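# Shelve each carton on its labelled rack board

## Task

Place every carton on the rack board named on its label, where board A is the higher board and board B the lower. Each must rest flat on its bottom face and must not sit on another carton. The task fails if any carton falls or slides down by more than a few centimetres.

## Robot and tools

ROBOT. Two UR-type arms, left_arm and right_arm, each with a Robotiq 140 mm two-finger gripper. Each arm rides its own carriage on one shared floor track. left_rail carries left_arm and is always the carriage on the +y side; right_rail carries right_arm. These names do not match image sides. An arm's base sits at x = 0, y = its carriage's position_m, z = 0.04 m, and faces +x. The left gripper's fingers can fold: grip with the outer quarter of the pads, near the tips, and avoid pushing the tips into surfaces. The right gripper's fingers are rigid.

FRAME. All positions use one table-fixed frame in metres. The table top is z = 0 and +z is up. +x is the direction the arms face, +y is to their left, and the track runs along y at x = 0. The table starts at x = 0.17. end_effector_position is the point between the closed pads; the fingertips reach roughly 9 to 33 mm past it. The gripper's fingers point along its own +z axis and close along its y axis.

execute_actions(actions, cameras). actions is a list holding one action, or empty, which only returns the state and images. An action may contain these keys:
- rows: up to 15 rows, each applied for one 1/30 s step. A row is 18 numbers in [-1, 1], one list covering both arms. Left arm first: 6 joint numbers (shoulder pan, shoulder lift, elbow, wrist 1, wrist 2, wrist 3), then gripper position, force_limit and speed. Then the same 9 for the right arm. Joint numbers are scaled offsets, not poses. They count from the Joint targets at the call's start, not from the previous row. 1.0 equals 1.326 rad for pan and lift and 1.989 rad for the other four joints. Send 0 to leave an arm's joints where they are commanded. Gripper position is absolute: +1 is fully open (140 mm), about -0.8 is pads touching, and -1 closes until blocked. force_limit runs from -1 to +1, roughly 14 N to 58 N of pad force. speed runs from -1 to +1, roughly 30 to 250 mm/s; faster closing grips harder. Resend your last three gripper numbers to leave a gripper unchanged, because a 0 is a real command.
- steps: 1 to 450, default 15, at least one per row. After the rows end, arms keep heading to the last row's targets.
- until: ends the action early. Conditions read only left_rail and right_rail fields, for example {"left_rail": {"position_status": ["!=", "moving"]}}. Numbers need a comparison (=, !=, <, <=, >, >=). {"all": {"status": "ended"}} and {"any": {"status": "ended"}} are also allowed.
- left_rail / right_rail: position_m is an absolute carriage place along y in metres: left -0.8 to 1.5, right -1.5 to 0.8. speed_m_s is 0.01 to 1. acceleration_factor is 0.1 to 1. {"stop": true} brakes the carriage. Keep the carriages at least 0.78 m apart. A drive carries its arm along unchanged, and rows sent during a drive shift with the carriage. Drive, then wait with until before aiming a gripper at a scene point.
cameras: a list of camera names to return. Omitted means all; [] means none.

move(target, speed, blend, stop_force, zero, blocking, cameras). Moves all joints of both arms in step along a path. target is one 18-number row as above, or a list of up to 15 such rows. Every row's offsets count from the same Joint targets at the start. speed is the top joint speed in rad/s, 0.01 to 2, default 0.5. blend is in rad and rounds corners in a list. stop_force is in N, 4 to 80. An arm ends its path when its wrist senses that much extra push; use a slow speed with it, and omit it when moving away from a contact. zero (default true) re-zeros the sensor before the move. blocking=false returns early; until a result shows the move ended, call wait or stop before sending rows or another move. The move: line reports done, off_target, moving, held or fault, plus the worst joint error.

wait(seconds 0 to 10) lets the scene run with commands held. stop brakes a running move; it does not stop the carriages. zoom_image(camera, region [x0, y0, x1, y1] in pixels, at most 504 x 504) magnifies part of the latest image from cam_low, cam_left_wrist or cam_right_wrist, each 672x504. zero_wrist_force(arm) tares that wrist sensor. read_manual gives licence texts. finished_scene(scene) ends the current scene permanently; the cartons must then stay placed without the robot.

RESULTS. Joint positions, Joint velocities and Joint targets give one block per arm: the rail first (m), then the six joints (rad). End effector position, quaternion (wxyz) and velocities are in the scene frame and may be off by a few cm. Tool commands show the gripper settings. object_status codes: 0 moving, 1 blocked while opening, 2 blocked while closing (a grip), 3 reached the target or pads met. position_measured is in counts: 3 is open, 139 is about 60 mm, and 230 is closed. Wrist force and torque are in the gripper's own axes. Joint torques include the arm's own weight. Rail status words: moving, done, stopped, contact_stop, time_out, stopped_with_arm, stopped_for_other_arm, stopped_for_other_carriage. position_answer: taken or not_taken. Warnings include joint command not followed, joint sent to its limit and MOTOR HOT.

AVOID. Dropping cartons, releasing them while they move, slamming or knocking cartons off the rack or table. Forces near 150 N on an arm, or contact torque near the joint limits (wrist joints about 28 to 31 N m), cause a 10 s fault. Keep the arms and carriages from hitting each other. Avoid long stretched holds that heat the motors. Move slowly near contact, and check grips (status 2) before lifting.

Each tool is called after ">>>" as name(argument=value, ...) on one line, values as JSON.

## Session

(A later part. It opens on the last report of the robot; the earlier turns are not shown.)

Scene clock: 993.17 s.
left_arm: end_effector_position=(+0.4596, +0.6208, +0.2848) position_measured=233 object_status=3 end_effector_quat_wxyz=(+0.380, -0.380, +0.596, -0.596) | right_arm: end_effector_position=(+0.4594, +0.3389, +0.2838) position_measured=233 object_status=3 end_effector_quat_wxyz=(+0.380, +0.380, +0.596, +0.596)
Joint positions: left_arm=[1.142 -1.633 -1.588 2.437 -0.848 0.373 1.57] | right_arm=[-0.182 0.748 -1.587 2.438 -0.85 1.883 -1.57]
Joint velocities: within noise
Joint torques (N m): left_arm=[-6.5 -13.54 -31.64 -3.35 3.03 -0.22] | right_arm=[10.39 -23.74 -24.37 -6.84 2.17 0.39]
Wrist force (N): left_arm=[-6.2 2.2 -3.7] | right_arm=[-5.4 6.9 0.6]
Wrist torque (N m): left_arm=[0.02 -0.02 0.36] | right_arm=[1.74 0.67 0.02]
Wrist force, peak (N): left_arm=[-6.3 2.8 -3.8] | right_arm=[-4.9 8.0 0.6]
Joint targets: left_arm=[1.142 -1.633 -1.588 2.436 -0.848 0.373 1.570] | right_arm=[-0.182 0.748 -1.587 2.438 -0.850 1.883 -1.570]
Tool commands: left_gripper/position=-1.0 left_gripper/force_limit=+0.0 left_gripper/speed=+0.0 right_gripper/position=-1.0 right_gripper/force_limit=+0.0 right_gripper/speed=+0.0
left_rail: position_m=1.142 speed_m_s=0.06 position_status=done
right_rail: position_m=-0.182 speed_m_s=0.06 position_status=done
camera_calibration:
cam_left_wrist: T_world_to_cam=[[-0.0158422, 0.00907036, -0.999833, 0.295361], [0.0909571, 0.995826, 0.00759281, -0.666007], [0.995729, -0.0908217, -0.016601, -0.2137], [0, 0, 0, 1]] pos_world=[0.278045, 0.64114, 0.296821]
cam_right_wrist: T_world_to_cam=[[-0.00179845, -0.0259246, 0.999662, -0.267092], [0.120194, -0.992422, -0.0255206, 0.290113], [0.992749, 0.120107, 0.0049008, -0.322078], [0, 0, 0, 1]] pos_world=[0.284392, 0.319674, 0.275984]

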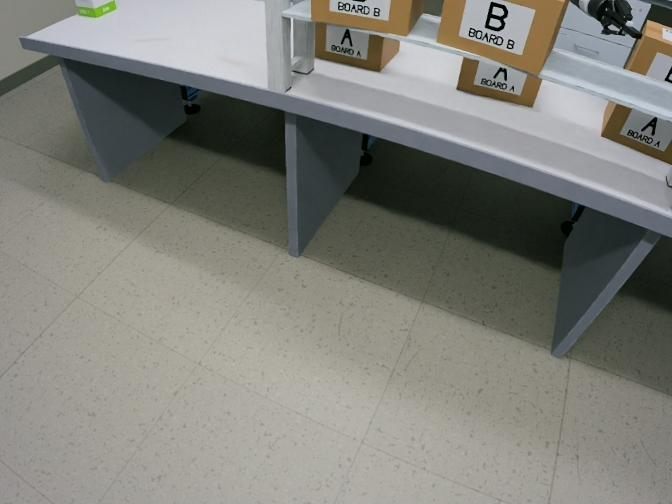

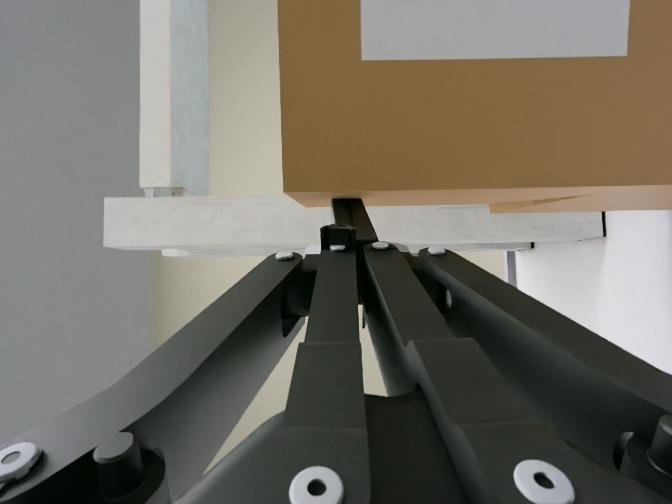

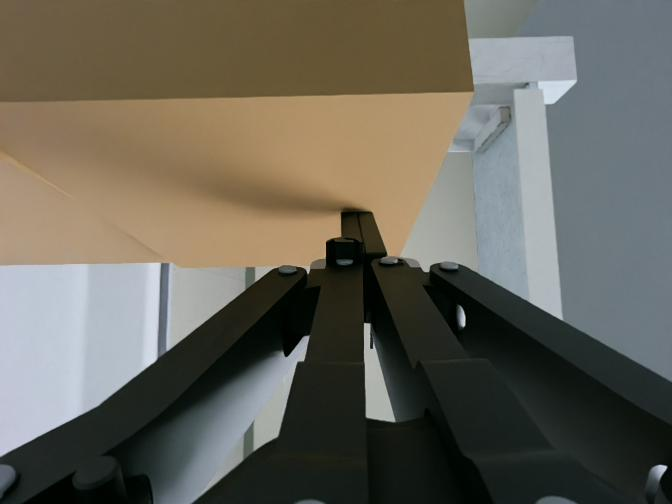

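>>> execute_actions(actions=[{"left_rail":{"position_m":1.139,"speed_m_s":0.03},"right_rail":{"position_m":-0.179,"speed_m_s":0.03},"steps":45,"until":{"all":{"status":"ended"}}}], cameras=[])

Scene clock: 999.10 s.
left_arm: end_effector_position=(+0.4595, +0.6178, +0.2848) position_measured=233 object_status=3 end_effector_quat_wxyz=(+0.380, -0.380, +0.596, -0.596) | right_arm: end_effector_position=(+0.4594, +0.3419, +0.2838) position_measured=233 object_status=3 end_effector_quat_wxyz=(+0.380, +0.380, +0.596, +0.596)
Joint positions: left_arm=[1.139 -1.633 -1.588 2.436 -0.848 0.373 1.57] | right_arm=[-0.179 0.748 -1.587 2.438 -0.85 1.883 -1.57]
Joint velocities: within noise
Joint torques (N m): left_arm=[8.43 -29.29 -45.97 -1.55 4.27 0] | right_arm=[9.57 -32.49 -30.91 -4.76 -2.37 0.33]
Wrist force (N): left_arm=[-9.2 1.4 -6.4] | right_arm=[-10.3 7.7 -1.1]
Wrist torque (N m): left_arm=[0.11 -0.04 0.35] | right_arm=[1.70 0.59 0.04]
Wrist force, peak (N): left_arm=[-9.2 1.4 -6.4] | right_arm=[-9.8 8.6 -1.1]
Joint targets: left_arm=[1.139 -1.633 -1.588 2.436 -0.848 0.373 1.570] | right_arm=[-0.179 0.748 -1.587 2.438 -0.850 1.883 -1.570]
Tool commands: left_gripper/position=-1.0 left_gripper/force_limit=+0.0 left_gripper/speed=+0.0 right_gripper/position=-1.0 right_gripper/force_limit=+0.0 right_gripper/speed=+0.0
left_rail: position_m=1.139 speed_m_s=0.03 position_status=done
right_rail: position_m=-0.179 speed_m_s=0.03 position_status=done
No camera images: "cameras" was empty.

>>> execute_actions(actions=[{"left_rail":{"position_m":1.136,"speed_m_s":0.03},"right_rail":{"position_m":-0.176,"speed_m_s":0.03},"steps":45,"until":{"all":{"status":"ended"}}}], cameras=["cam_left_wrist","cam_right_wrist"])

Scene clock: 1002.63 s.
left_arm: end_effector_position=(+0.4596, +0.6149, +0.2848) position_measured=233 object_status=3 end_effector_quat_wxyz=(+0.380, -0.380, +0.596, -0.596) | right_arm: end_effector_position=(+0.4594, +0.3448, +0.2838) position_measured=233 object_status=3 end_effector_quat_wxyz=(+0.380, +0.380, +0.596, +0.596)
Joint positions: left_arm=[1.136 -1.633 -1.588 2.437 -0.848 0.373 1.57] | right_arm=[-0.176 0.748 -1.587 2.438 -0.85 1.883 -1.57]
Joint velocities: within noise
Joint torques (N m): left_arm=[-15.78 -39.38 -45.73 -1.16 11.16 -0.34] | right_arm=[7.59 -32.45 -37.14 -3.15 -9.9 0.33]
Wrist force (N): left_arm=[-44.4 -15.6 -29.4] | right_arm=[-46.8 17.5 -21.8]
Wrist torque (N m): left_arm=[0.48 -1.15 0.13] | right_arm=[1.42 -0.22 0.16]
Wrist force, peak (N): left_arm=[-44.4 -15.6 -29.4] | right_arm=[-46.8 17.5 -21.8]
Joint targets: left_arm=[1.136 -1.633 -1.588 2.436 -0.848 0.373 1.570] | right_arm=[-0.176 0.748 -1.587 2.438 -0.850 1.883 -1.570]
Tool commands: left_gripper/position=-1.0 left_gripper/force_limit=+0.0 left_gripper/speed=+0.0 right_gripper/position=-1.0 right_gripper/force_limit=+0.0 right_gripper/speed=+0.0
left_rail: position_m=1.136 speed_m_s=0.03 position_status=done
right_rail: position_m=-0.176 speed_m_s=0.03 position_status=done
camera_calibration:
cam_left_wrist: T_world_to_cam=[[-0.0158421, 0.00909602, -0.999833, 0.295394], [0.0907629, 0.995843, 0.0076216, -0.660078], [0.995747, -0.090627, -0.0166018, -0.214432], [0, 0, 0, 1]] pos_world=[0.27811, 0.635214, 0.296816]
cam_right_wrist: T_world_to_cam=[[-0.00182673, -0.0259471, 0.999662, -0.26694], [0.120058, -0.992438, -0.0255402, 0.296073], [0.992765, 0.119971, 0.00492808, -0.322777], [0, 0, 0, 1]] pos_world=[0.284408, 0.325632, 0.276002]
Images, in order (width x height): cam_left_wrist 672x504, cam_right_wrist 672x504.

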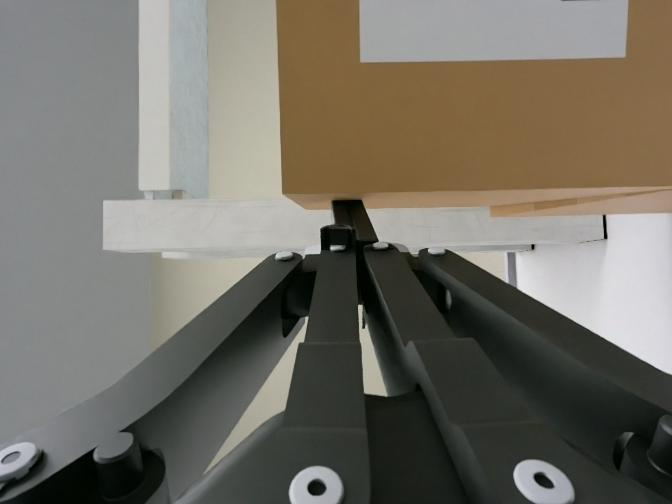

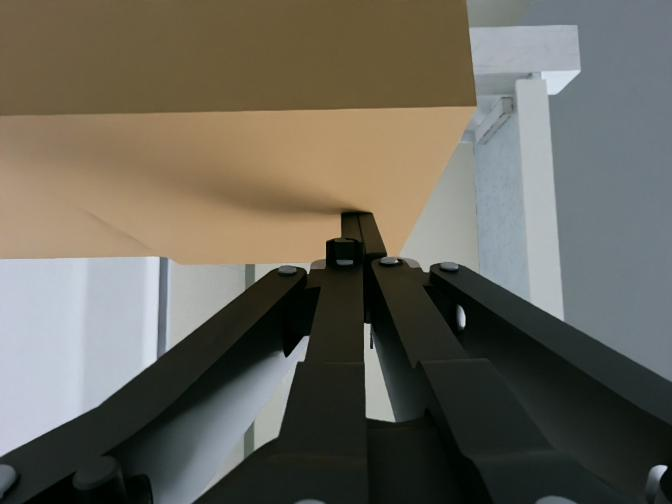

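>>> move(target=[0,-0.0296,-0.0100,0.0298,0,0,-1,0,0,0,-0.0296,-0.0100,0.0298,0,0,-1,0,0], speed=0.08, cameras=["cam_left_wrist","cam_right_wrist"])

Scene clock: 1021.97 s.
left_arm: end_effector_position=(+0.4595, +0.6141, +0.3069) position_measured=233 object_status=3 end_effector_quat_wxyz=(+0.380, -0.380, +0.596, -0.596) | right_arm: end_effector_position=(+0.4599, +0.3454, +0.3058) position_measured=233 object_status=3 end_effector_quat_wxyz=(+0.380, +0.380, +0.596, +0.596)
Joint positions: left_arm=[1.136 -1.633 -1.628 2.417 -0.789 0.374 1.57] | right_arm=[-0.176 0.748 -1.626 2.418 -0.791 1.883 -1.57]
Joint velocities: within noise
Joint torques (N m): left_arm=[-35.34 -49.45 -81.94 -3.26 14.82 -0.21] | right_arm=[12.76 -47.59 -63.41 -5.2 -21.98 0.27]
Wrist force (N): left_arm=[-48.6 9.8 -21.3] | right_arm=[-52.9 -2.7 -18.2]
Wrist torque (N m): left_arm=[-0.25 -1.48 0.37] | right_arm=[2.09 -0.46 0.00]
Wrist force, peak (N): left_arm=[-46.0 -16.6 -30.4] | right_arm=[-53.5 -1.9 -18.9]
Joint targets: left_arm=[1.136 -1.633 -1.628 2.417 -0.789 0.373 1.570] | right_arm=[-0.176 0.748 -1.626 2.418 -0.791 1.883 -1.570]
left_rail: position_m=1.136 speed_m_s=0.03 position_status=done
right_rail: position_m=-0.176 speed_m_s=0.03 position_status=done
move: done
camera_calibration:
cam_left_wrist: T_world_to_cam=[[-0.0158344, 0.00917787, -0.999833, 0.317464], [0.0910834, 0.995814, 0.00769848, -0.65954], [0.995717, -0.0909463, -0.0166041, -0.213809], [0, 0, 0, 1]] pos_world=[0.277993, 0.63442, 0.318938]
cam_right_wrist: T_world_to_cam=[[-0.00169886, -0.0258326, 0.999665, -0.28904], [0.120205, -0.992423, -0.0254411, 0.297037], [0.992748, 0.120122, 0.00479119, -0.323439], [0, 0, 0, 1]] pos_world=[0.284897, 0.326172, 0.29805]
Images, in order (width x height): cam_left_wrist 672x504, cam_right_wrist 672x504.

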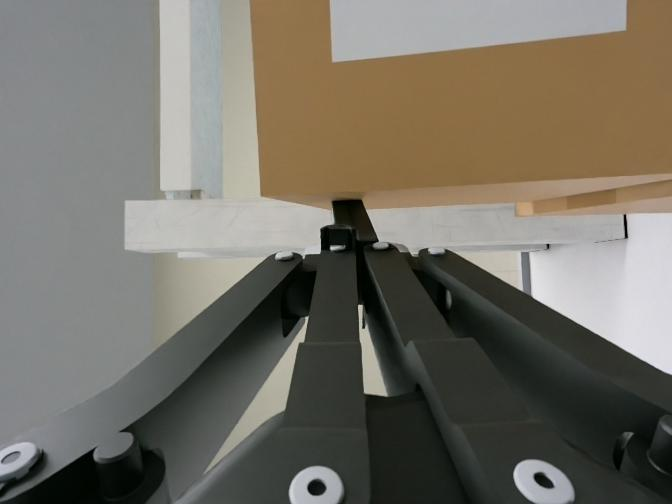

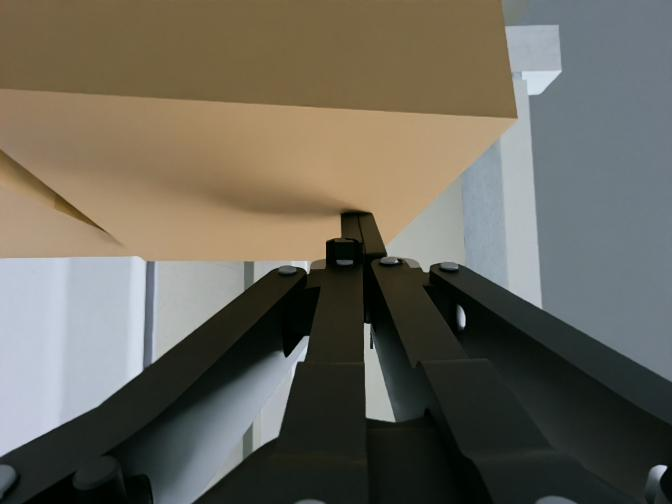

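>>> move(target=[0,0.0296,0.0100,-0.0298,0,0,-1,0,0,0,0.0296,0.0100,-0.0298,0,0,-1,0,0], speed=0.08, cameras=[])

>>> execute_actions(actions=[{"left_rail":{"position_m":1.146,"speed_m_s":0.04},"right_rail":{"position_m":-0.186,"speed_m_s":0.04},"steps":45,"until":{"all":{"status":"ended"}}}], cameras=[])

>>> move(target=[0.0265,0.0069,-0.0045,-0.0002,0.0176,0,-1,0,0,-0.0179,0.0069,-0.0045,-0.0002,-0.0119,0,-1,0,0], speed=0.15, cameras=[])

>>> execute_actions(actions=[{"left_rail":{"position_m":1.1375,"speed_m_s":0.04},"right_rail":{"position_m":-0.1775,"speed_m_s":0.04},"steps":60,"until":{"all":{"status":"ended"}}}], cameras=["cam_left_wrist","cam_right_wrist"])

Scene clock: 1038.43 s.
left_arm: end_effector_position=(+0.4595, +0.6147, +0.2849) position_measured=233 object_status=3 end_effector_quat_wxyz=(+0.380, -0.380, +0.596, -0.596) | right_arm: end_effector_position=(+0.4594, +0.3450, +0.2840) position_measured=233 object_status=3 end_effector_quat_wxyz=(+0.380, +0.380, +0.596, +0.596)
Joint positions: left_arm=[1.136 -1.633 -1.589 2.436 -0.848 0.373 1.57] | right_arm=[-0.176 0.748 -1.587 2.438 -0.85 1.883 -1.57]
Joint velocities: within noise
Joint torques (N m): left_arm=[-32.2 2.45 -43 -9.02 9.27 -0.28] | right_arm=[31.37 -9.87 -34.26 -8.94 -20.02 0.04]
Wrist force (N): left_arm=[-45.4 -15.6 -27.3] | right_arm=[-47.9 17.3 -23.0]
Wrist torque (N m): left_arm=[0.60 -1.26 0.17] | right_arm=[1.32 -0.23 0.11]
Wrist force, peak (N): left_arm=[-45.4 -15.6 -27.3] | right_arm=[-53.5 -3.1 -18.2]
Joint targets: left_arm=[1.136 -1.633 -1.588 2.436 -0.848 0.373 1.570] | right_arm=[-0.176 0.748 -1.587 2.438 -0.850 1.883 -1.570]
left_rail: position_m=1.136 speed_m_s=0.03 position_status=done
right_rail: position_m=-0.176 speed_m_s=0.03 position_status=done
move: done
No camera images: "cameras" was empty.

Scene clock: 1039.30 s.
left_arm: end_effector_position=(+0.4595, +0.6246, +0.2848) position_measured=233 object_status=3 end_effector_quat_wxyz=(+0.380, -0.380, +0.596, -0.596) | right_arm: end_effector_position=(+0.4593, +0.3350, +0.2838) position_measured=233 object_status=3 end_effector_quat_wxyz=(+0.380, +0.380, +0.596, +0.596)
Joint positions: left_arm=[1.146 -1.633 -1.588 2.436 -0.848 0.373 1.57] | right_arm=[-0.186 0.748 -1.587 2.438 -0.85 1.883 -1.57]
Joint velocities: within noise
Joint torques (N m): left_arm=[9.36 -31.59 -27.57 1 -1.26 -0.19] | right_arm=[-13.23 -34.83 -26.57 -5.41 2.92 0.1]
Wrist force (N): left_arm=[-0.8 1.6 -0.3] | right_arm=[1.9 8.2 0.1]
Wrist torque (N m): left_arm=[0.01 0.20 0.37] | right_arm=[2.00 -0.58 0.03]
Wrist force, peak (N): left_arm=[-45.3 -16.5 -27.7] | right_arm=[-47.5 18.8 -24.0]
Joint targets: left_arm=[1.146 -1.633 -1.588 2.436 -0.848 0.373 1.570] | right_arm=[-0.186 0.748 -1.587 2.438 -0.850 1.883 -1.570]
Tool commands: left_gripper/position=-1.0 left_gripper/force_limit=+0.0 left_gripper/speed=+0.0 right_gripper/position=-1.0 right_gripper/force_limit=+0.0 right_gripper/speed=+0.0
left_rail: position_m=1.146 speed_m_s=0.04 position_status=done
right_rail: position_m=-0.186 speed_m_s=0.04 position_status=done
No camera images: "cameras" was empty.

Scene clock: 1040.17 s.
left_arm: end_effector_position=(+0.4725, +0.6248, +0.2848) position_measured=233 object_status=3 end_effector_quat_wxyz=(+0.380, -0.380, +0.596, -0.596) | right_arm: end_effector_position=(+0.4724, +0.3349, +0.2839) position_measured=233 object_status=3 end_effector_quat_wxyz=(+0.380, +0.380, +0.596, +0.596)
Joint positions: left_arm=[1.146 -1.598 -1.579 2.428 -0.848 0.408 1.57] | right_arm=[-0.186 0.724 -1.578 2.429 -0.851 1.859 -1.57]
Joint velocities: within noise
Joint torques (N m): left_arm=[10.88 -13.02 -44.6 -4.13 2.58 -0.01] | right_arm=[-15.22 -22.26 -38.15 -7.38 -2.68 0.05]
Wrist force (N): left_arm=[-0.7 1.9 0.0] | right_arm=[2.1 8.1 0.3]
Wrist torque (N m): left_arm=[0.05 0.20 0.36] | right_arm=[2.00 -0.64 0.00]
Wrist force, peak (N): left_arm=[-0.8 2.1 0.0] | right_arm=[2.1 8.5 0.3]
Joint targets: left_arm=[1.146 -1.598 -1.579 2.428 -0.848 0.408 1.570] | right_arm=[-0.186 0.724 -1.578 2.429 -0.851 1.859 -1.570]
left_rail: position_m=1.146 speed_m_s=0.04 position_status=done
right_rail: position_m=-0.186 speed_m_s=0.04 position_status=done
move: done
No camera images: "cameras" was empty.

Scene clock: 1041.00 s.
left_arm: end_effector_position=(+0.4726, +0.6164, +0.2848) position_measured=233 object_status=3 end_effector_quat_wxyz=(+0.380, -0.380, +0.596, -0.596) | right_arm: end_effector_position=(+0.4725, +0.3433, +0.2839) position_measured=233 object_status=3 end_effector_quat_wxyz=(+0.380, +0.380, +0.596, +0.596)
Joint positions: left_arm=[1.138 -1.598 -1.579 2.428 -0.848 0.408 1.57] | right_arm=[-0.178 0.724 -1.578 2.429 -0.851 1.859 -1.57]
Joint velocities: within noise
Joint torques (N m): left_arm=[-2.02 -12.62 -42.9 -3.76 3.44 -0.51] | right_arm=[1.74 -23.65 -35.98 -6.84 -2.92 -0.01]
Wrist force (N): left_arm=[-23.7 -9.6 -16.7] | right_arm=[-23.1 15.8 -14.1]
Wrist torque (N m): left_arm=[0.27 -0.47 0.22] | right_arm=[1.74 -1.14 0.10]
Wrist force, peak (N): left_arm=[-23.7 -9.6 -16.7] | right_arm=[-23.1 15.8 -14.1]
Joint targets: left_arm=[1.138 -1.598 -1.579 2.428 -0.848 0.408 1.570] | right_arm=[-0.177 0.724 -1.578 2.429 -0.851 1.859 -1.570]
Tool commands: left_gripper/position=-1.0 left_gripper/force_limit=+0.0 left_gripper/speed=+0.0 right_gripper/position=-1.0 right_gripper/force_limit=+0.0 right_gripper/speed=+0.0
left_rail: position_m=1.138 speed_m_s=0.04 position_status=done
right_rail: position_m=-0.178 position_m_goal=-0.177 speed_m_s=0.04 position_status=done
camera_calibration:
cam_left_wrist: T_world_to_cam=[[-0.0158534, 0.00882808, -0.999835, 0.295808], [0.0907824, 0.995844, 0.00735338, -0.662628], [0.995745, -0.0906508, -0.016589, -0.227227], [0, 0, 0, 1]] pos_world=[0.291105, 0.636665, 0.296862]
cam_right_wrist: T_world_to_cam=[[-0.00195495, -0.0260695, 0.999658, -0.266893], [0.120087, -0.992432, -0.0256462, 0.293025], [0.992761, 0.119996, 0.00507076, -0.335638], [0, 0, 0, 1]] pos_world=[0.297498, 0.324124, 0.276018]
Images, in order (width x height): cam_left_wrist 672x504, cam_right_wrist 672x504.

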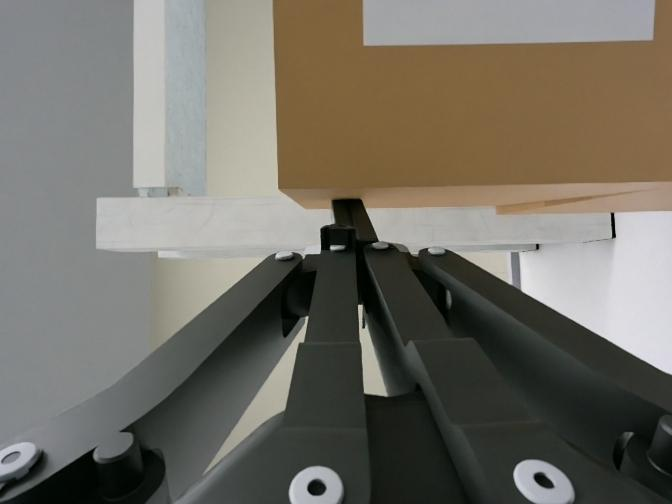

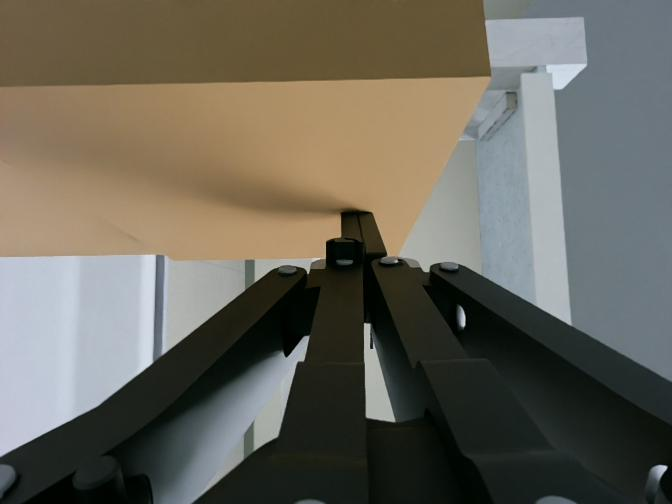

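>>> execute_actions(actions=[{"left_rail":{"position_m":1.1355,"speed_m_s":0.04},"right_rail":{"position_m":-0.1755,"speed_m_s":0.04},"steps":45,"until":{"all":{"status":"ended"}}}], cameras=[])

>>> move(target=[0,-0.0294,-0.0100,0.0296,0,0,-1,0,0,0,-0.0294,-0.0100,0.0296,0,0,-1,0,0], speed=0.1, cameras=["cam_left_wrist","cam_right_wrist"])

Scene clock: 1050.20 s.
left_arm: end_effector_position=(+0.4726, +0.6144, +0.2847) position_measured=233 object_status=3 end_effector_quat_wxyz=(+0.380, -0.380, +0.596, -0.596) | right_arm: end_effector_position=(+0.4725, +0.3453, +0.2838) position_measured=233 object_status=3 end_effector_quat_wxyz=(+0.380, +0.380, +0.596, +0.596)
Joint positions: left_arm=[1.136 -1.598 -1.579 2.428 -0.848 0.408 1.57] | right_arm=[-0.176 0.724 -1.578 2.429 -0.851 1.859 -1.57]
Joint velocities: within noise
Joint torques (N m): left_arm=[-24.18 -20.54 -49.35 -2.46 12.86 0.21] | right_arm=[25.51 -28.52 -36.15 -5.22 -12.54 0.04]
Wrist force (N): left_arm=[-50.6 -22.4 -32.4] | right_arm=[-48.2 20.7 -27.6]
Wrist torque (N m): left_arm=[0.60 -1.44 0.03] | right_arm=[1.60 -1.65 0.18]
Wrist force, peak (N): left_arm=[-50.5 -22.7 -32.7] | right_arm=[-47.7 21.6 -28.1]
Joint targets: left_arm=[1.135 -1.598 -1.579 2.428 -0.848 0.408 1.570] | right_arm=[-0.176 0.724 -1.578 2.429 -0.851 1.859 -1.570]
Tool commands: left_gripper/position=-1.0 left_gripper/force_limit=+0.0 left_gripper/speed=+0.0 right_gripper/position=-1.0 right_gripper/force_limit=+0.0 right_gripper/speed=+0.0
left_rail: position_m=1.136 position_m_goal=1.135 speed_m_s=0.04 position_status=done
right_rail: position_m=-0.176 speed_m_s=0.04 position_status=done
No camera images: "cameras" was empty.

Scene clock: 1051.23 s.
left_arm: end_effector_position=(+0.4726, +0.6135, +0.3070) position_measured=233 object_status=3 end_effector_quat_wxyz=(+0.380, -0.380, +0.596, -0.596) | right_arm: end_effector_position=(+0.4730, +0.3459, +0.3061) position_measured=233 object_status=3 end_effector_quat_wxyz=(+0.380, +0.380, +0.596, +0.596)
Joint positions: left_arm=[1.135 -1.598 -1.618 2.408 -0.79 0.408 1.57] | right_arm=[-0.175 0.724 -1.617 2.409 -0.792 1.859 -1.57]
Joint velocities: within noise
Joint torques (N m): left_arm=[-26.58 -49.71 -84.57 -3.9 12.86 -0.24] | right_arm=[25.2 -49.83 -64.69 -5.42 -28.71 0.22]
Wrist force (N): left_arm=[-56.1 9.5 -24.9] | right_arm=[-54.6 -0.8 -23.7]
Wrist torque (N m): left_arm=[-0.22 -1.67 0.42] | right_arm=[2.22 -1.96 -0.03]
Wrist force, peak (N): left_arm=[-51.0 -23.5 -32.9] | right_arm=[-48.3 21.9 -28.0]
Joint targets: left_arm=[1.135 -1.598 -1.618 2.408 -0.790 0.408 1.570] | right_arm=[-0.176 0.724 -1.617 2.409 -0.792 1.859 -1.570]
left_rail: position_m=1.135 speed_m_s=0.04 position_status=done
right_rail: position_m=-0.175 position_m_goal=-0.176 speed_m_s=0.04 position_status=done
move: done
camera_calibration:
cam_left_wrist: T_world_to_cam=[[-0.015852, 0.00885161, -0.999835, 0.318051], [0.0908798, 0.995835, 0.00737533, -0.659969], [0.995736, -0.0907479, -0.0165904, -0.227], [0, 0, 0, 1]] pos_world=[0.291051, 0.633804, 0.3191]
cam_right_wrist: T_world_to_cam=[[-0.00194522, -0.0260618, 0.999658, -0.289034], [0.120126, -0.992428, -0.0256395, 0.296121], [0.992757, 0.120035, 0.00506118, -0.3366], [0, 0, 0, 1]] pos_world=[0.298028, 0.32675, 0.298232]
Images, in order (width x height): cam_left_wrist 672x504, cam_right_wrist 672x504.

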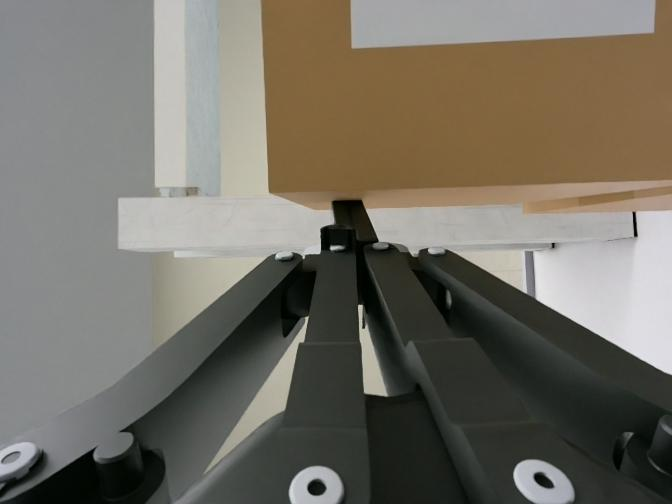

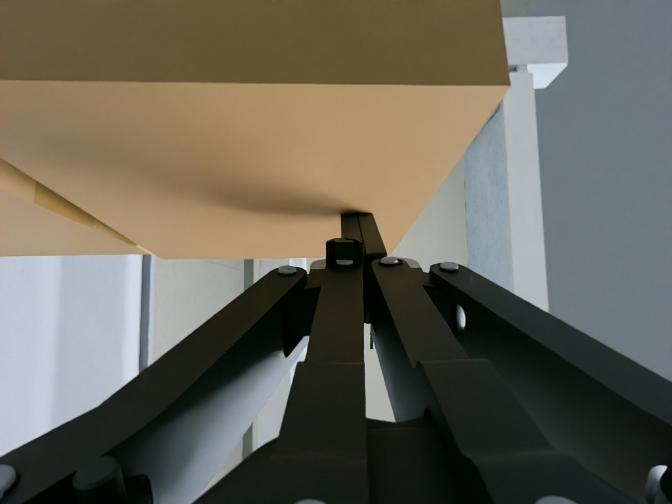

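>>> move(target=[[0,-0.0294,-0.0100,0.0296,0,0,-1,0,0,0,-0.0294,-0.0100,0.0296,0,0,-1,0,0],[0.0731,-0.0667,-0.0534,0.0979,0.0487,0,-1,0,0,-0.0467,-0.0667,-0.0534,0.0979,-0.0311,0,-1,0,0]], speed=0.12, blend=0.02, cameras=[])

>>> execute_actions(actions=[{"left_rail":{"position_m":0.9725,"speed_m_s":0.08,"acceleration_factor":0.15},"right_rail":{"position_m":-0.3385,"speed_m_s":0.08,"acceleration_factor":0.15},"steps":200,"until":{"all":{"status":"ended"}}}], cameras=["cam_low","cam_left_wrist","cam_right_wrist"])

Scene clock: 1065.93 s.
left_arm: end_effector_position=(+0.5095, +0.6143, +0.3876) position_measured=233 object_status=3 end_effector_quat_wxyz=(+0.380, -0.380, +0.596, -0.596) | right_arm: end_effector_position=(+0.5095, +0.3455, +0.3865) position_measured=233 object_status=3 end_effector_quat_wxyz=(+0.380, +0.380, +0.596, +0.596)
Joint positions: left_arm=[1.136 -1.501 -1.707 2.302 -0.595 0.505 1.57] | right_arm=[-0.176 0.662 -1.705 2.303 -0.597 1.797 -1.57]
Joint velocities: within noise
Joint torques (N m): left_arm=[-13.27 -47.61 -82.87 -3.53 25.66 0.24] | right_arm=[13.39 -42.46 -64.78 -4.22 -25.39 -0.16]
Wrist force (N): left_arm=[-47.2 9.6 -21.4] | right_arm=[-46.1 -0.4 -20.1]
Wrist torque (N m): left_arm=[-0.20 -1.41 0.40] | right_arm=[2.22 -1.64 -0.10]
Wrist force, peak (N): left_arm=[-62.8 10.0 -27.9] | right_arm=[-62.2 -2.2 -26.1]
Joint targets: left_arm=[1.135 -1.501 -1.707 2.301 -0.595 0.505 1.570] | right_arm=[-0.176 0.662 -1.705 2.303 -0.597 1.797 -1.570]
left_rail: position_m=1.136 position_m_goal=1.135 speed_m_s=0.04 position_status=done
right_rail: position_m=-0.176 speed_m_s=0.04 position_status=done
move: done
No camera images: "cameras" was empty.

Scene clock: 1069.00 s.
left_arm: end_effector_position=(+0.5096, +0.4513, +0.3877) position_measured=233 object_status=3 end_effector_quat_wxyz=(+0.380, -0.380, +0.596, -0.596) | right_arm: end_effector_position=(+0.5096, +0.1825, +0.3866) position_measured=233 object_status=3 end_effector_quat_wxyz=(+0.380, +0.380, +0.596, +0.596)
Joint positions: left_arm=[0.973 -1.501 -1.707 2.301 -0.595 0.505 1.57] | right_arm=[-0.338 0.662 -1.705 2.303 -0.597 1.797 -1.57]
Joint velocities: within noise
Joint torques (N m): left_arm=[-23.88 -42.85 -80.87 -5.56 9.38 0.31] | right_arm=[19.86 -41.75 -55.77 -6.03 -7.91 0.17]
Wrist force (N): left_arm=[-48.2 10.9 -21.7] | right_arm=[-47.2 -1.9 -20.3]
Wrist torque (N m): left_arm=[-0.14 -1.44 0.40] | right_arm=[2.14 -1.67 -0.11]
Wrist force, peak (N): left_arm=[-49.1 9.9 -22.2] | right_arm=[-48.0 -1.0 -20.6]
Joint targets: left_arm=[0.972 -1.501 -1.707 2.301 -0.595 0.505 1.570] | right_arm=[-0.339 0.662 -1.705 2.303 -0.597 1.797 -1.570]
Tool commands: left_gripper/position=-1.0 left_gripper/force_limit=+0.0 left_gripper/speed=+0.0 right_gripper/position=-1.0 right_gripper/force_limit=+0.0 right_gripper/speed=+0.0
left_rail: position_m=0.973 position_m_goal=0.972 speed_m_s=0.08 position_status=done
right_rail: position_m=-0.338 position_m_goal=-0.339 speed_m_s=0.08 position_status=done
camera_calibration:
cam_left_wrist: T_world_to_cam=[[-0.0158437, 0.00890735, -0.999835, 0.400644], [0.0908555, 0.995836, 0.00743201, -0.502478], [0.995738, -0.0907227, -0.016587, -0.277232], [0, 0, 0, 1]] pos_world=[0.328051, 0.471666, 0.399713]
cam_right_wrist: T_world_to_cam=[[-0.0019009, -0.0260332, 0.999659, -0.37372], [0.12008, -0.992434, -0.0256167, 0.131638], [0.992762, 0.11999, 0.00501258, -0.353682], [0, 0, 0, 1]] pos_world=[0.334604, 0.163351, 0.378738]

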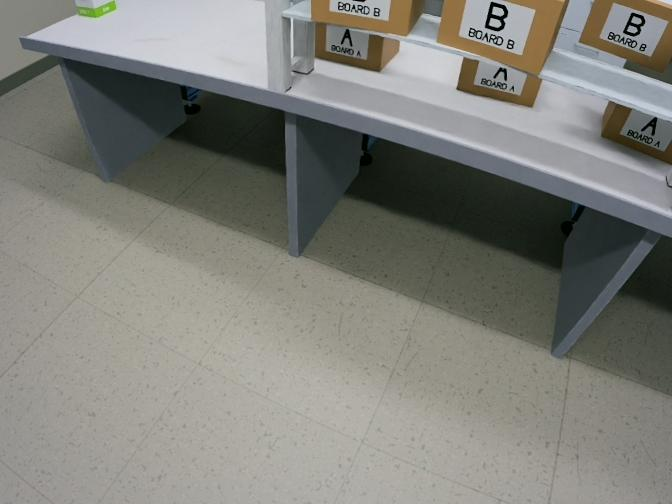

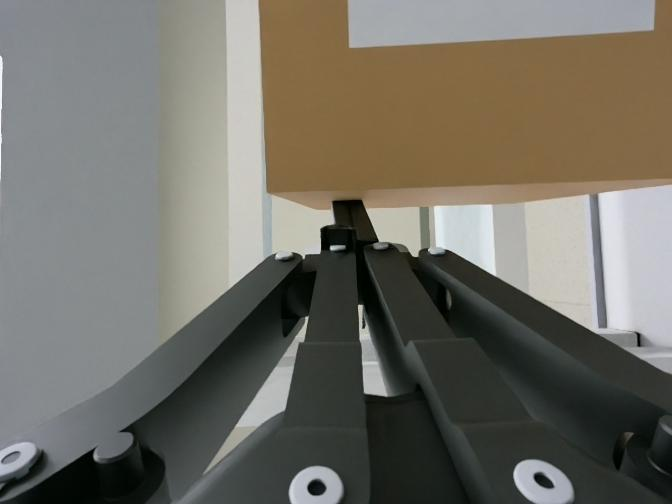

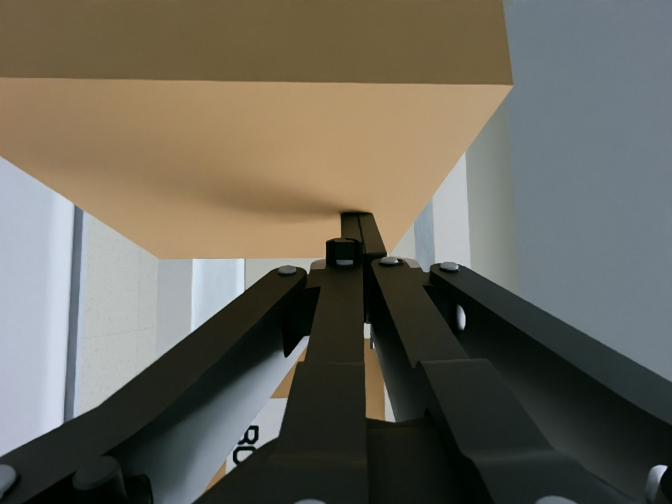

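>>> move(target=[[0.0747,0.0296,-0.0167,-0.0030,0.0498,0,-1,0,0,-0.0443,0.0296,-0.0167,-0.0030,-0.0296,0,-1,0,0],[0.1438,0.0616,-0.0360,-0.0051,0.0959,0,-1,0,0,-0.0830,0.0616,-0.0360,-0.0051,-0.0554,0,-1,0,0],[0.2080,0.0953,-0.0575,-0.0060,0.1387,0,-1,0,0,-0.1170,0.0953,-0.0575,-0.0060,-0.0780,0,-1,0,0],[0.2664,0.1300,-0.0811,-0.0055,0.1776,0,-1,0,0,-0.1465,0.1300,-0.0811,-0.0055,-0.0977,0,-1,0,0],[0.3445,0.1836,-0.1202,-0.0023,0.2297,0,-1,0,0,-0.1842,0.1836,-0.1202,-0.0023,-0.1228,0,-1,0,0],[0.4124,0.2382,-0.1633,0.0045,0.2749,0,-1,0,0,-0.2154,0.2382,-0.1633,0.0045,-0.1436,0,-1,0,0]], speed=0.18, blend=0.02, cameras=["cam_low"])

>>> move(target=[0,0.0249,0.0136,-0.0302,0,0,-1,0,0,0,0.0249,0.0136,-0.0302,0,0,-1,0,0], speed=0.05, stop_force=16, cameras=["cam_low"])

Scene clock: 1082.77 s.
left_arm: end_effector_position=(+0.7893, +0.4512, +0.3877) position_measured=233 object_status=3 end_effector_quat_wxyz=(+0.380, -0.380, +0.596, -0.596) | right_arm: end_effector_position=(+0.7894, +0.1826, +0.3863) position_measured=233 object_status=3 end_effector_quat_wxyz=(+0.380, +0.380, +0.596, +0.596)
Joint positions: left_arm=[0.972 -0.955 -1.391 1.977 -0.586 1.052 1.57] | right_arm=[-0.339 0.377 -1.39 1.978 -0.588 1.512 -1.57]
Joint velocities: within noise
Joint torques (N m): left_arm=[-28.94 -41.05 -82.4 -4.66 24.83 0.06] | right_arm=[25.3 -55.59 -60.61 -3.46 -25.05 0.01]
Wrist force (N): left_arm=[-46.6 9.9 -21.5] | right_arm=[-44.4 -0.4 -19.6]
Wrist torque (N m): left_arm=[-0.25 -1.41 0.41] | right_arm=[2.26 -1.94 -0.02]
Wrist force, peak (N): left_arm=[-57.6 9.4 -25.9] | right_arm=[-56.9 -1.6 -24.1]
Joint targets: left_arm=[0.972 -0.955 -1.391 1.977 -0.586 1.052 1.570] | right_arm=[-0.339 0.377 -1.390 1.978 -0.588 1.512 -1.570]
left_rail: position_m=0.972 speed_m_s=0.08 position_status=done
right_rail: position_m=-0.339 speed_m_s=0.08 position_status=done
move: done
Images, in order (width x height): cam_low 672x504.

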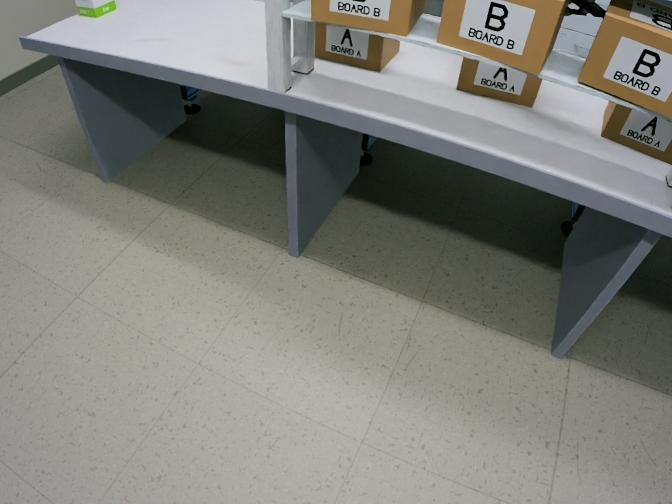

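Scene clock: 1084.80 s.
left_arm: end_effector_position=(+0.7897, +0.4510, +0.3714) position_measured=233 object_status=3 end_effector_quat_wxyz=(+0.380, -0.380, +0.596, -0.597) | right_arm: end_effector_position=(+0.7898, +0.1826, +0.3694) position_measured=233 object_status=3 end_effector_quat_wxyz=(+0.380, +0.380, +0.596, +0.596)
Joint positions: left_arm=[0.972 -0.955 -1.374 1.991 -0.617 1.052 1.57] | right_arm=[-0.339 0.377 -1.372 1.992 -0.62 1.512 -1.57]
Joint velocities: within noise
Joint torques (N m): left_arm=[-44.58 -71.85 -69.51 -2.18 25.62 0.22] | right_arm=[32.91 -63.76 -49.38 -0.92 -25.1 0.1]
Wrist force (N): left_arm=[-49.6 -2.9 -18.0] | right_arm=[-49.2 12.0 -22.0]
Wrist torque (N m): left_arm=[0.22 -1.54 0.29] | right_arm=[1.83 -2.05 0.10]
Wrist force, peak (N): left_arm=[-52.9 -19.0 -31.4] | right_arm=[-49.6 23.0 -32.1]
Joint targets: left_arm=[0.972 -0.955 -1.374 1.991 -0.617 1.052 1.570] | right_arm=[-0.339 0.377 -1.372 1.992 -0.620 1.512 -1.570]
left_rail: position_m=0.972 speed_m_s=0.08 position_status=done
right_rail: position_m=-0.339 speed_m_s=0.08 position_status=done
move: contact (left_arm, right_arm); left_arm: the wrist 1 is farthest, 0.029 rad from its target; right_arm: the wrist 1 is farthest, 0.028 rad from its target
Images, in order (width x height): cam_low 672x504.

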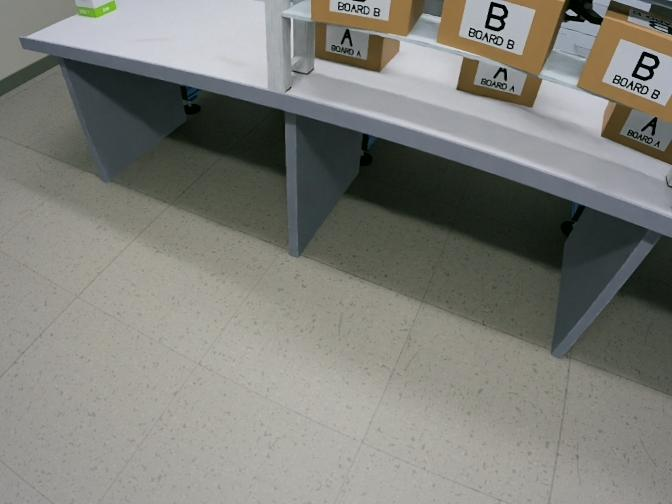

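>>> move(target=[0,0.0069,0.0038,-0.0084,0,0,-1,0,0,0,0.0069,0.0038,-0.0084,0,0,-1,0,0], speed=0.03, stop_force=25, cameras=[])

>>> execute_actions(actions=[{"left_rail":{"position_m":0.9845,"speed_m_s":0.03},"right_rail":{"position_m":-0.3505,"speed_m_s":0.03},"steps":60,"until":{"all":{"status":"ended"}}}], cameras=["cam_low"])

>>> move(target=[[-0.1452,-0.1165,0.0779,0,-0.0968,0,-1,0,0,0.0685,-0.1165,0.0779,0,0.0457,0,-1,0,0],[-0.2679,-0.1842,0.1234,-0.0006,-0.1790,0,-1,0,0,0.1320,-0.1842,0.1234,-0.0006,0.0885,0,-1,0,0],[-0.4117,-0.3376,0.0822,0.1428,-0.2750,0,-1,0,0,0.2150,-0.3376,0.0822,0.1428,0.1438,0,-1,0,0]], speed=0.5, blend=0.03)

Scene clock: 1095.50 s.
left_arm: end_effector_position=(+0.7897, +0.4509, +0.3700) position_measured=233 object_status=3 end_effector_quat_wxyz=(+0.380, -0.380, +0.596, -0.597) | right_arm: end_effector_position=(+0.7897, +0.1826, +0.3616) position_measured=233 object_status=3 end_effector_quat_wxyz=(+0.380, +0.380, +0.596, +0.596)
Joint positions: left_arm=[0.972 -0.955 -1.372 1.992 -0.621 1.052 1.57] | right_arm=[-0.339 0.377 -1.364 1.999 -0.635 1.512 -1.57]
Joint velocities: within noise
Joint torques (N m): left_arm=[-56.86 -49.53 -57.05 1.82 25.27 0.1] | right_arm=[47.45 -42.44 -37.8 6.05 -25.06 -0.09]
Wrist force (N): left_arm=[-55.9 -22.8 -27.1] | right_arm=[-58.1 35.0 -37.4]
Wrist torque (N m): left_arm=[0.74 -1.67 0.04] | right_arm=[1.15 -2.01 0.40]
Wrist force, peak (N): left_arm=[-55.2 -32.1 -36.6] | right_arm=[-57.9 40.6 -39.5]
Joint targets: left_arm=[0.972 -0.955 -1.372 1.992 -0.621 1.052 1.570] | right_arm=[-0.339 0.377 -1.364 1.999 -0.635 1.512 -1.570]
left_rail: position_m=0.972 speed_m_s=0.08 position_status=done
right_rail: position_m=-0.339 speed_m_s=0.08 position_status=done
move: contact (left_arm, right_arm); left_arm: the wrist 1 is farthest, 0.013 rad from its target
No camera images: "cameras" was empty.

Scene clock: 1096.43 s.
left_arm: end_effector_position=(+0.7897, +0.4628, +0.3700) position_measured=233 object_status=3 end_effector_quat_wxyz=(+0.380, -0.380, +0.596, -0.597) | right_arm: end_effector_position=(+0.7897, +0.1707, +0.3615) position_measured=233 object_status=3 end_effector_quat_wxyz=(+0.380, +0.380, +0.596, +0.596)
Joint positions: left_arm=[0.984 -0.955 -1.372 1.992 -0.621 1.052 1.57] | right_arm=[-0.35 0.377 -1.364 1.999 -0.635 1.512 -1.57]
Joint velocities: within noise
Joint torques (N m): left_arm=[8.2 -49.37 -33.04 -2.68 -1.7 0.22] | right_arm=[-21.81 -72.95 -43.24 -7.35 5.08 -0.03]
Wrist force (N): left_arm=[-0.6 1.7 -0.1] | right_arm=[9.9 6.0 -1.3]
Wrist torque (N m): left_arm=[0.03 0.18 0.36] | right_arm=[1.34 -1.58 0.08]
Wrist force, peak (N): left_arm=[-55.9 -23.8 -27.6] | right_arm=[-57.7 36.3 -37.6]
Joint targets: left_arm=[0.985 -0.955 -1.372 1.992 -0.621 1.052 1.570] | right_arm=[-0.351 0.377 -1.364 1.999 -0.635 1.512 -1.570]
Tool commands: left_gripper/position=-1.0 left_gripper/force_limit=+0.0 left_gripper/speed=+0.0 right_gripper/position=-1.0 right_gripper/force_limit=+0.0 right_gripper/speed=+0.0
left_rail: position_m=0.984 position_m_goal=0.985 speed_m_s=0.03 position_status=done
right_rail: position_m=-0.350 position_m_goal=-0.351 speed_m_s=0.03 position_status=done
Images, in order (width x height): cam_low 672x504.

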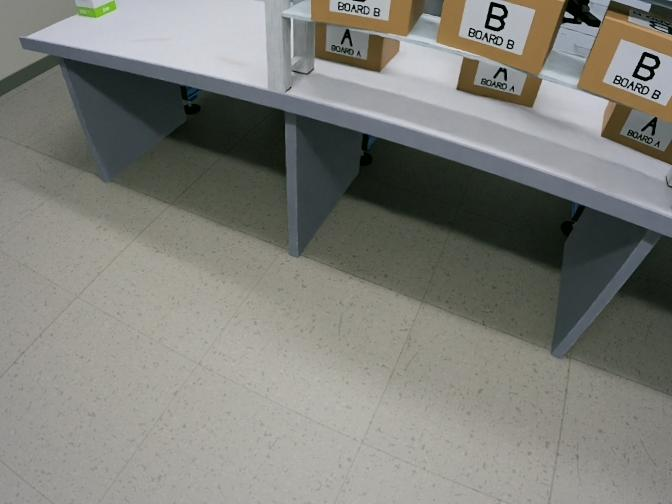

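Scene clock: 1098.33 s.
left_arm: end_effector_position=(+0.5100, +0.4655, +0.5066) position_measured=233 object_status=3 end_effector_quat_wxyz=(+0.380, -0.381, +0.595, -0.597) | right_arm: end_effector_position=(+0.5103, +0.1703, +0.4995) position_measured=233 object_status=3 end_effector_quat_wxyz=(+0.380, +0.381, +0.596, +0.596)
Joint positions: left_arm=[0.985 -1.5 -1.82 2.155 -0.337 0.505 1.57] | right_arm=[-0.351 0.661 -1.811 2.162 -0.352 1.798 -1.57]
Joint velocities: within noise
Joint torques (N m): left_arm=[-10.69 -47.36 -59.44 1.69 -2.85 0.19] | right_arm=[11.92 -37.01 -50.5 0.34 3.74 -0.04]
Wrist force (N): left_arm=[-0.8 2.0 -0.1] | right_arm=[3.0 5.0 0.0]
Wrist torque (N m): left_arm=[0.09 0.21 0.36] | right_arm=[1.25 -0.84 -0.02]
Wrist force, peak (N): left_arm=[-4.5 1.7 1.1] | right_arm=[9.7 4.9 -1.0]
Joint targets: left_arm=[0.985 -1.500 -1.820 2.155 -0.337 0.505 1.570] | right_arm=[-0.351 0.662 -1.812 2.162 -0.351 1.798 -1.570]
left_rail: position_m=0.985 speed_m_s=0.03 position_status=done
right_rail: position_m=-0.351 speed_m_s=0.03 position_status=done
move: done
camera_calibration:
cam_left_wrist: T_world_to_cam=[[-0.0157544, 0.00747742, -0.999848, 0.520062], [0.0896778, 0.995953, 0.00603525, -0.516224], [0.995846, -0.0895691, -0.0163612, -0.275145], [0, 0, 0, 1]] pos_world=[0.328489, 0.485601, 0.518596]
cam_right_wrist: T_world_to_cam=[[-0.00243942, -0.0264311, 0.999648, -0.486575], [0.119144, -0.992538, -0.0259523, 0.122962], [0.992874, 0.119038, 0.00557031, -0.353634], [0, 0, 0, 1]] pos_world=[0.335277, 0.15128, 0.491564]

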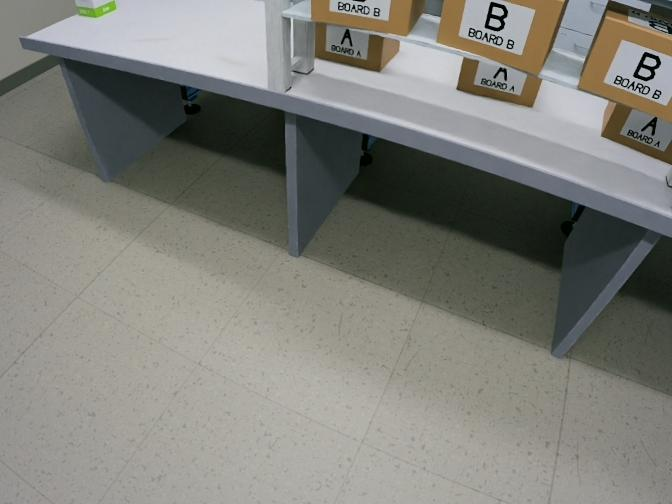

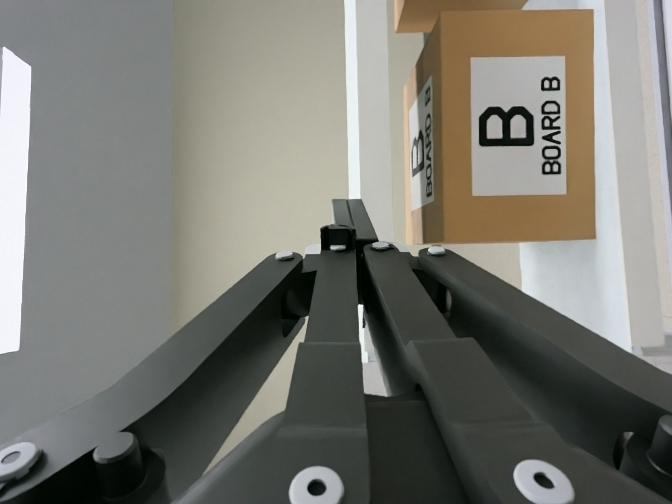

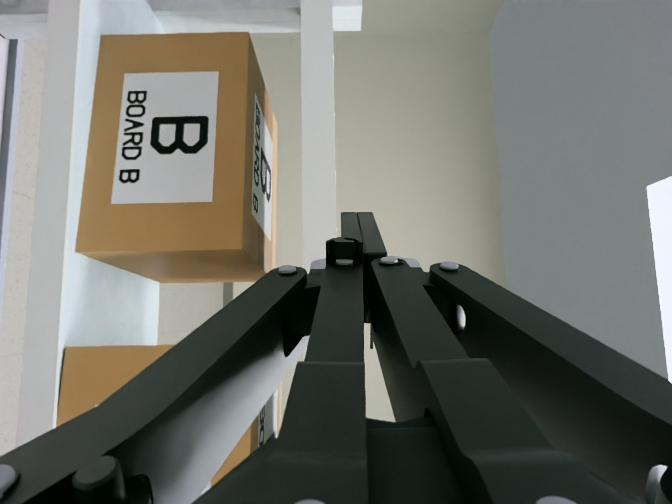

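>>> execute_actions(actions=[{"left_rail":{"position_m":1.145,"speed_m_s":0.5,"acceleration_factor":0.6},"right_rail":{"position_m":-0.235,"speed_m_s":0.5,"acceleration_factor":0.6},"steps":90,"until":{"all":{"status":"ended"}}}], cameras=["cam_left_wrist","cam_right_wrist"])

Scene clock: 1105.10 s.
left_arm: end_effector_position=(+0.5100, +0.6258, +0.5067) position_measured=233 object_status=3 end_effector_quat_wxyz=(+0.380, -0.381, +0.595, -0.597) end_effector_velocity=(+0.000, +0.001, +0.001) end_effector_angular_velocity=(-0.001, +0.000, +0.000) | right_arm: end_effector_position=(+0.5102, +0.2858, +0.4996) position_measured=233 object_status=3 end_effector_quat_wxyz=(+0.380, +0.381, +0.596, +0.596)
Joint positions: left_arm=[1.145 -1.5 -1.82 2.155 -0.337 0.505 1.57] | right_arm=[-0.235 0.662 -1.812 2.162 -0.351 1.798 -1.57]
Joint velocities: left_arm=[0.001 0 -0.002 0 0.001 0 0] | right_arm=[within noise]
Joint torques (N m): left_arm=[9.94 -37.15 -53.14 0.68 -1.71 -0.23] | right_arm=[9.76 -25.98 -42.19 -0.27 3.12 -0.01]
Wrist force (N): left_arm=[-0.5 2.2 -0.3] | right_arm=[3.3 4.8 0.3]
Wrist torque (N m): left_arm=[0.14 0.15 0.35] | right_arm=[1.19 -0.91 -0.02]
Wrist force, peak (N): left_arm=[-1.5 2.3 -0.7] | right_arm=[3.8 5.1 0.3]
Joint targets: left_arm=[1.145 -1.500 -1.820 2.155 -0.337 0.505 1.570] | right_arm=[-0.235 0.662 -1.812 2.162 -0.351 1.798 -1.570]
Tool commands: left_gripper/position=-1.0 left_gripper/force_limit=+0.0 left_gripper/speed=+0.0 right_gripper/position=-1.0 right_gripper/force_limit=+0.0 right_gripper/speed=+0.0
left_rail: position_m=1.145 speed_m_s=0.50 position_status=done
right_rail: position_m=-0.235 speed_m_s=0.50 position_status=done
camera_calibration:
cam_left_wrist: T_world_to_cam=[[-0.0157495, 0.00740826, -0.999849, 0.519029], [0.0897132, 0.99595, 0.00596622, -0.675918], [0.995843, -0.0896056, -0.0163503, -0.260689], [0, 0, 0, 1]] pos_world=[0.328418, 0.645976, 0.518721]
cam_right_wrist: T_world_to_cam=[[-0.00248625, -0.026468, 0.999647, -0.483617], [0.119159, -0.992535, -0.0259833, 0.237635], [0.992872, 0.119052, 0.0056216, -0.367338], [0, 0, 0, 1]] pos_world=[0.335201, 0.266793, 0.491686]
Images, in order (width x height): cam_left_wrist 672x504, cam_right_wrist 672x504.

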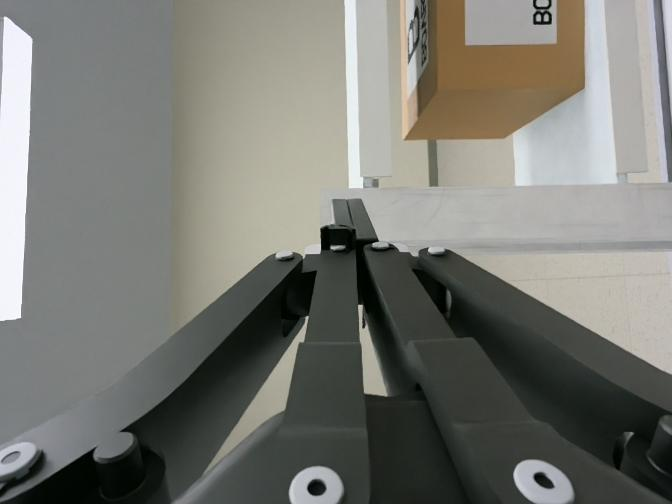

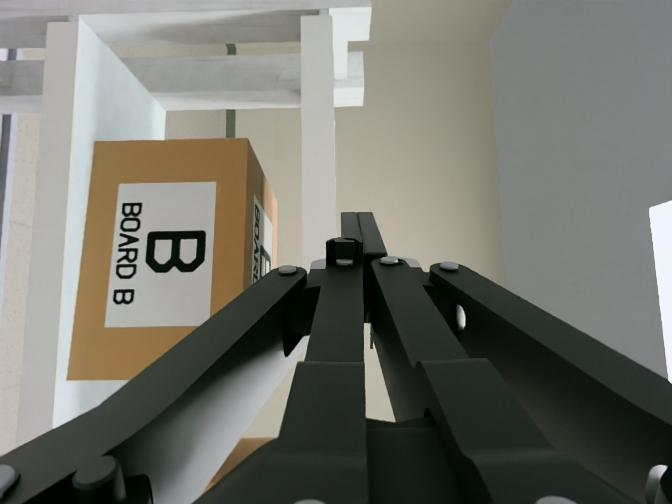

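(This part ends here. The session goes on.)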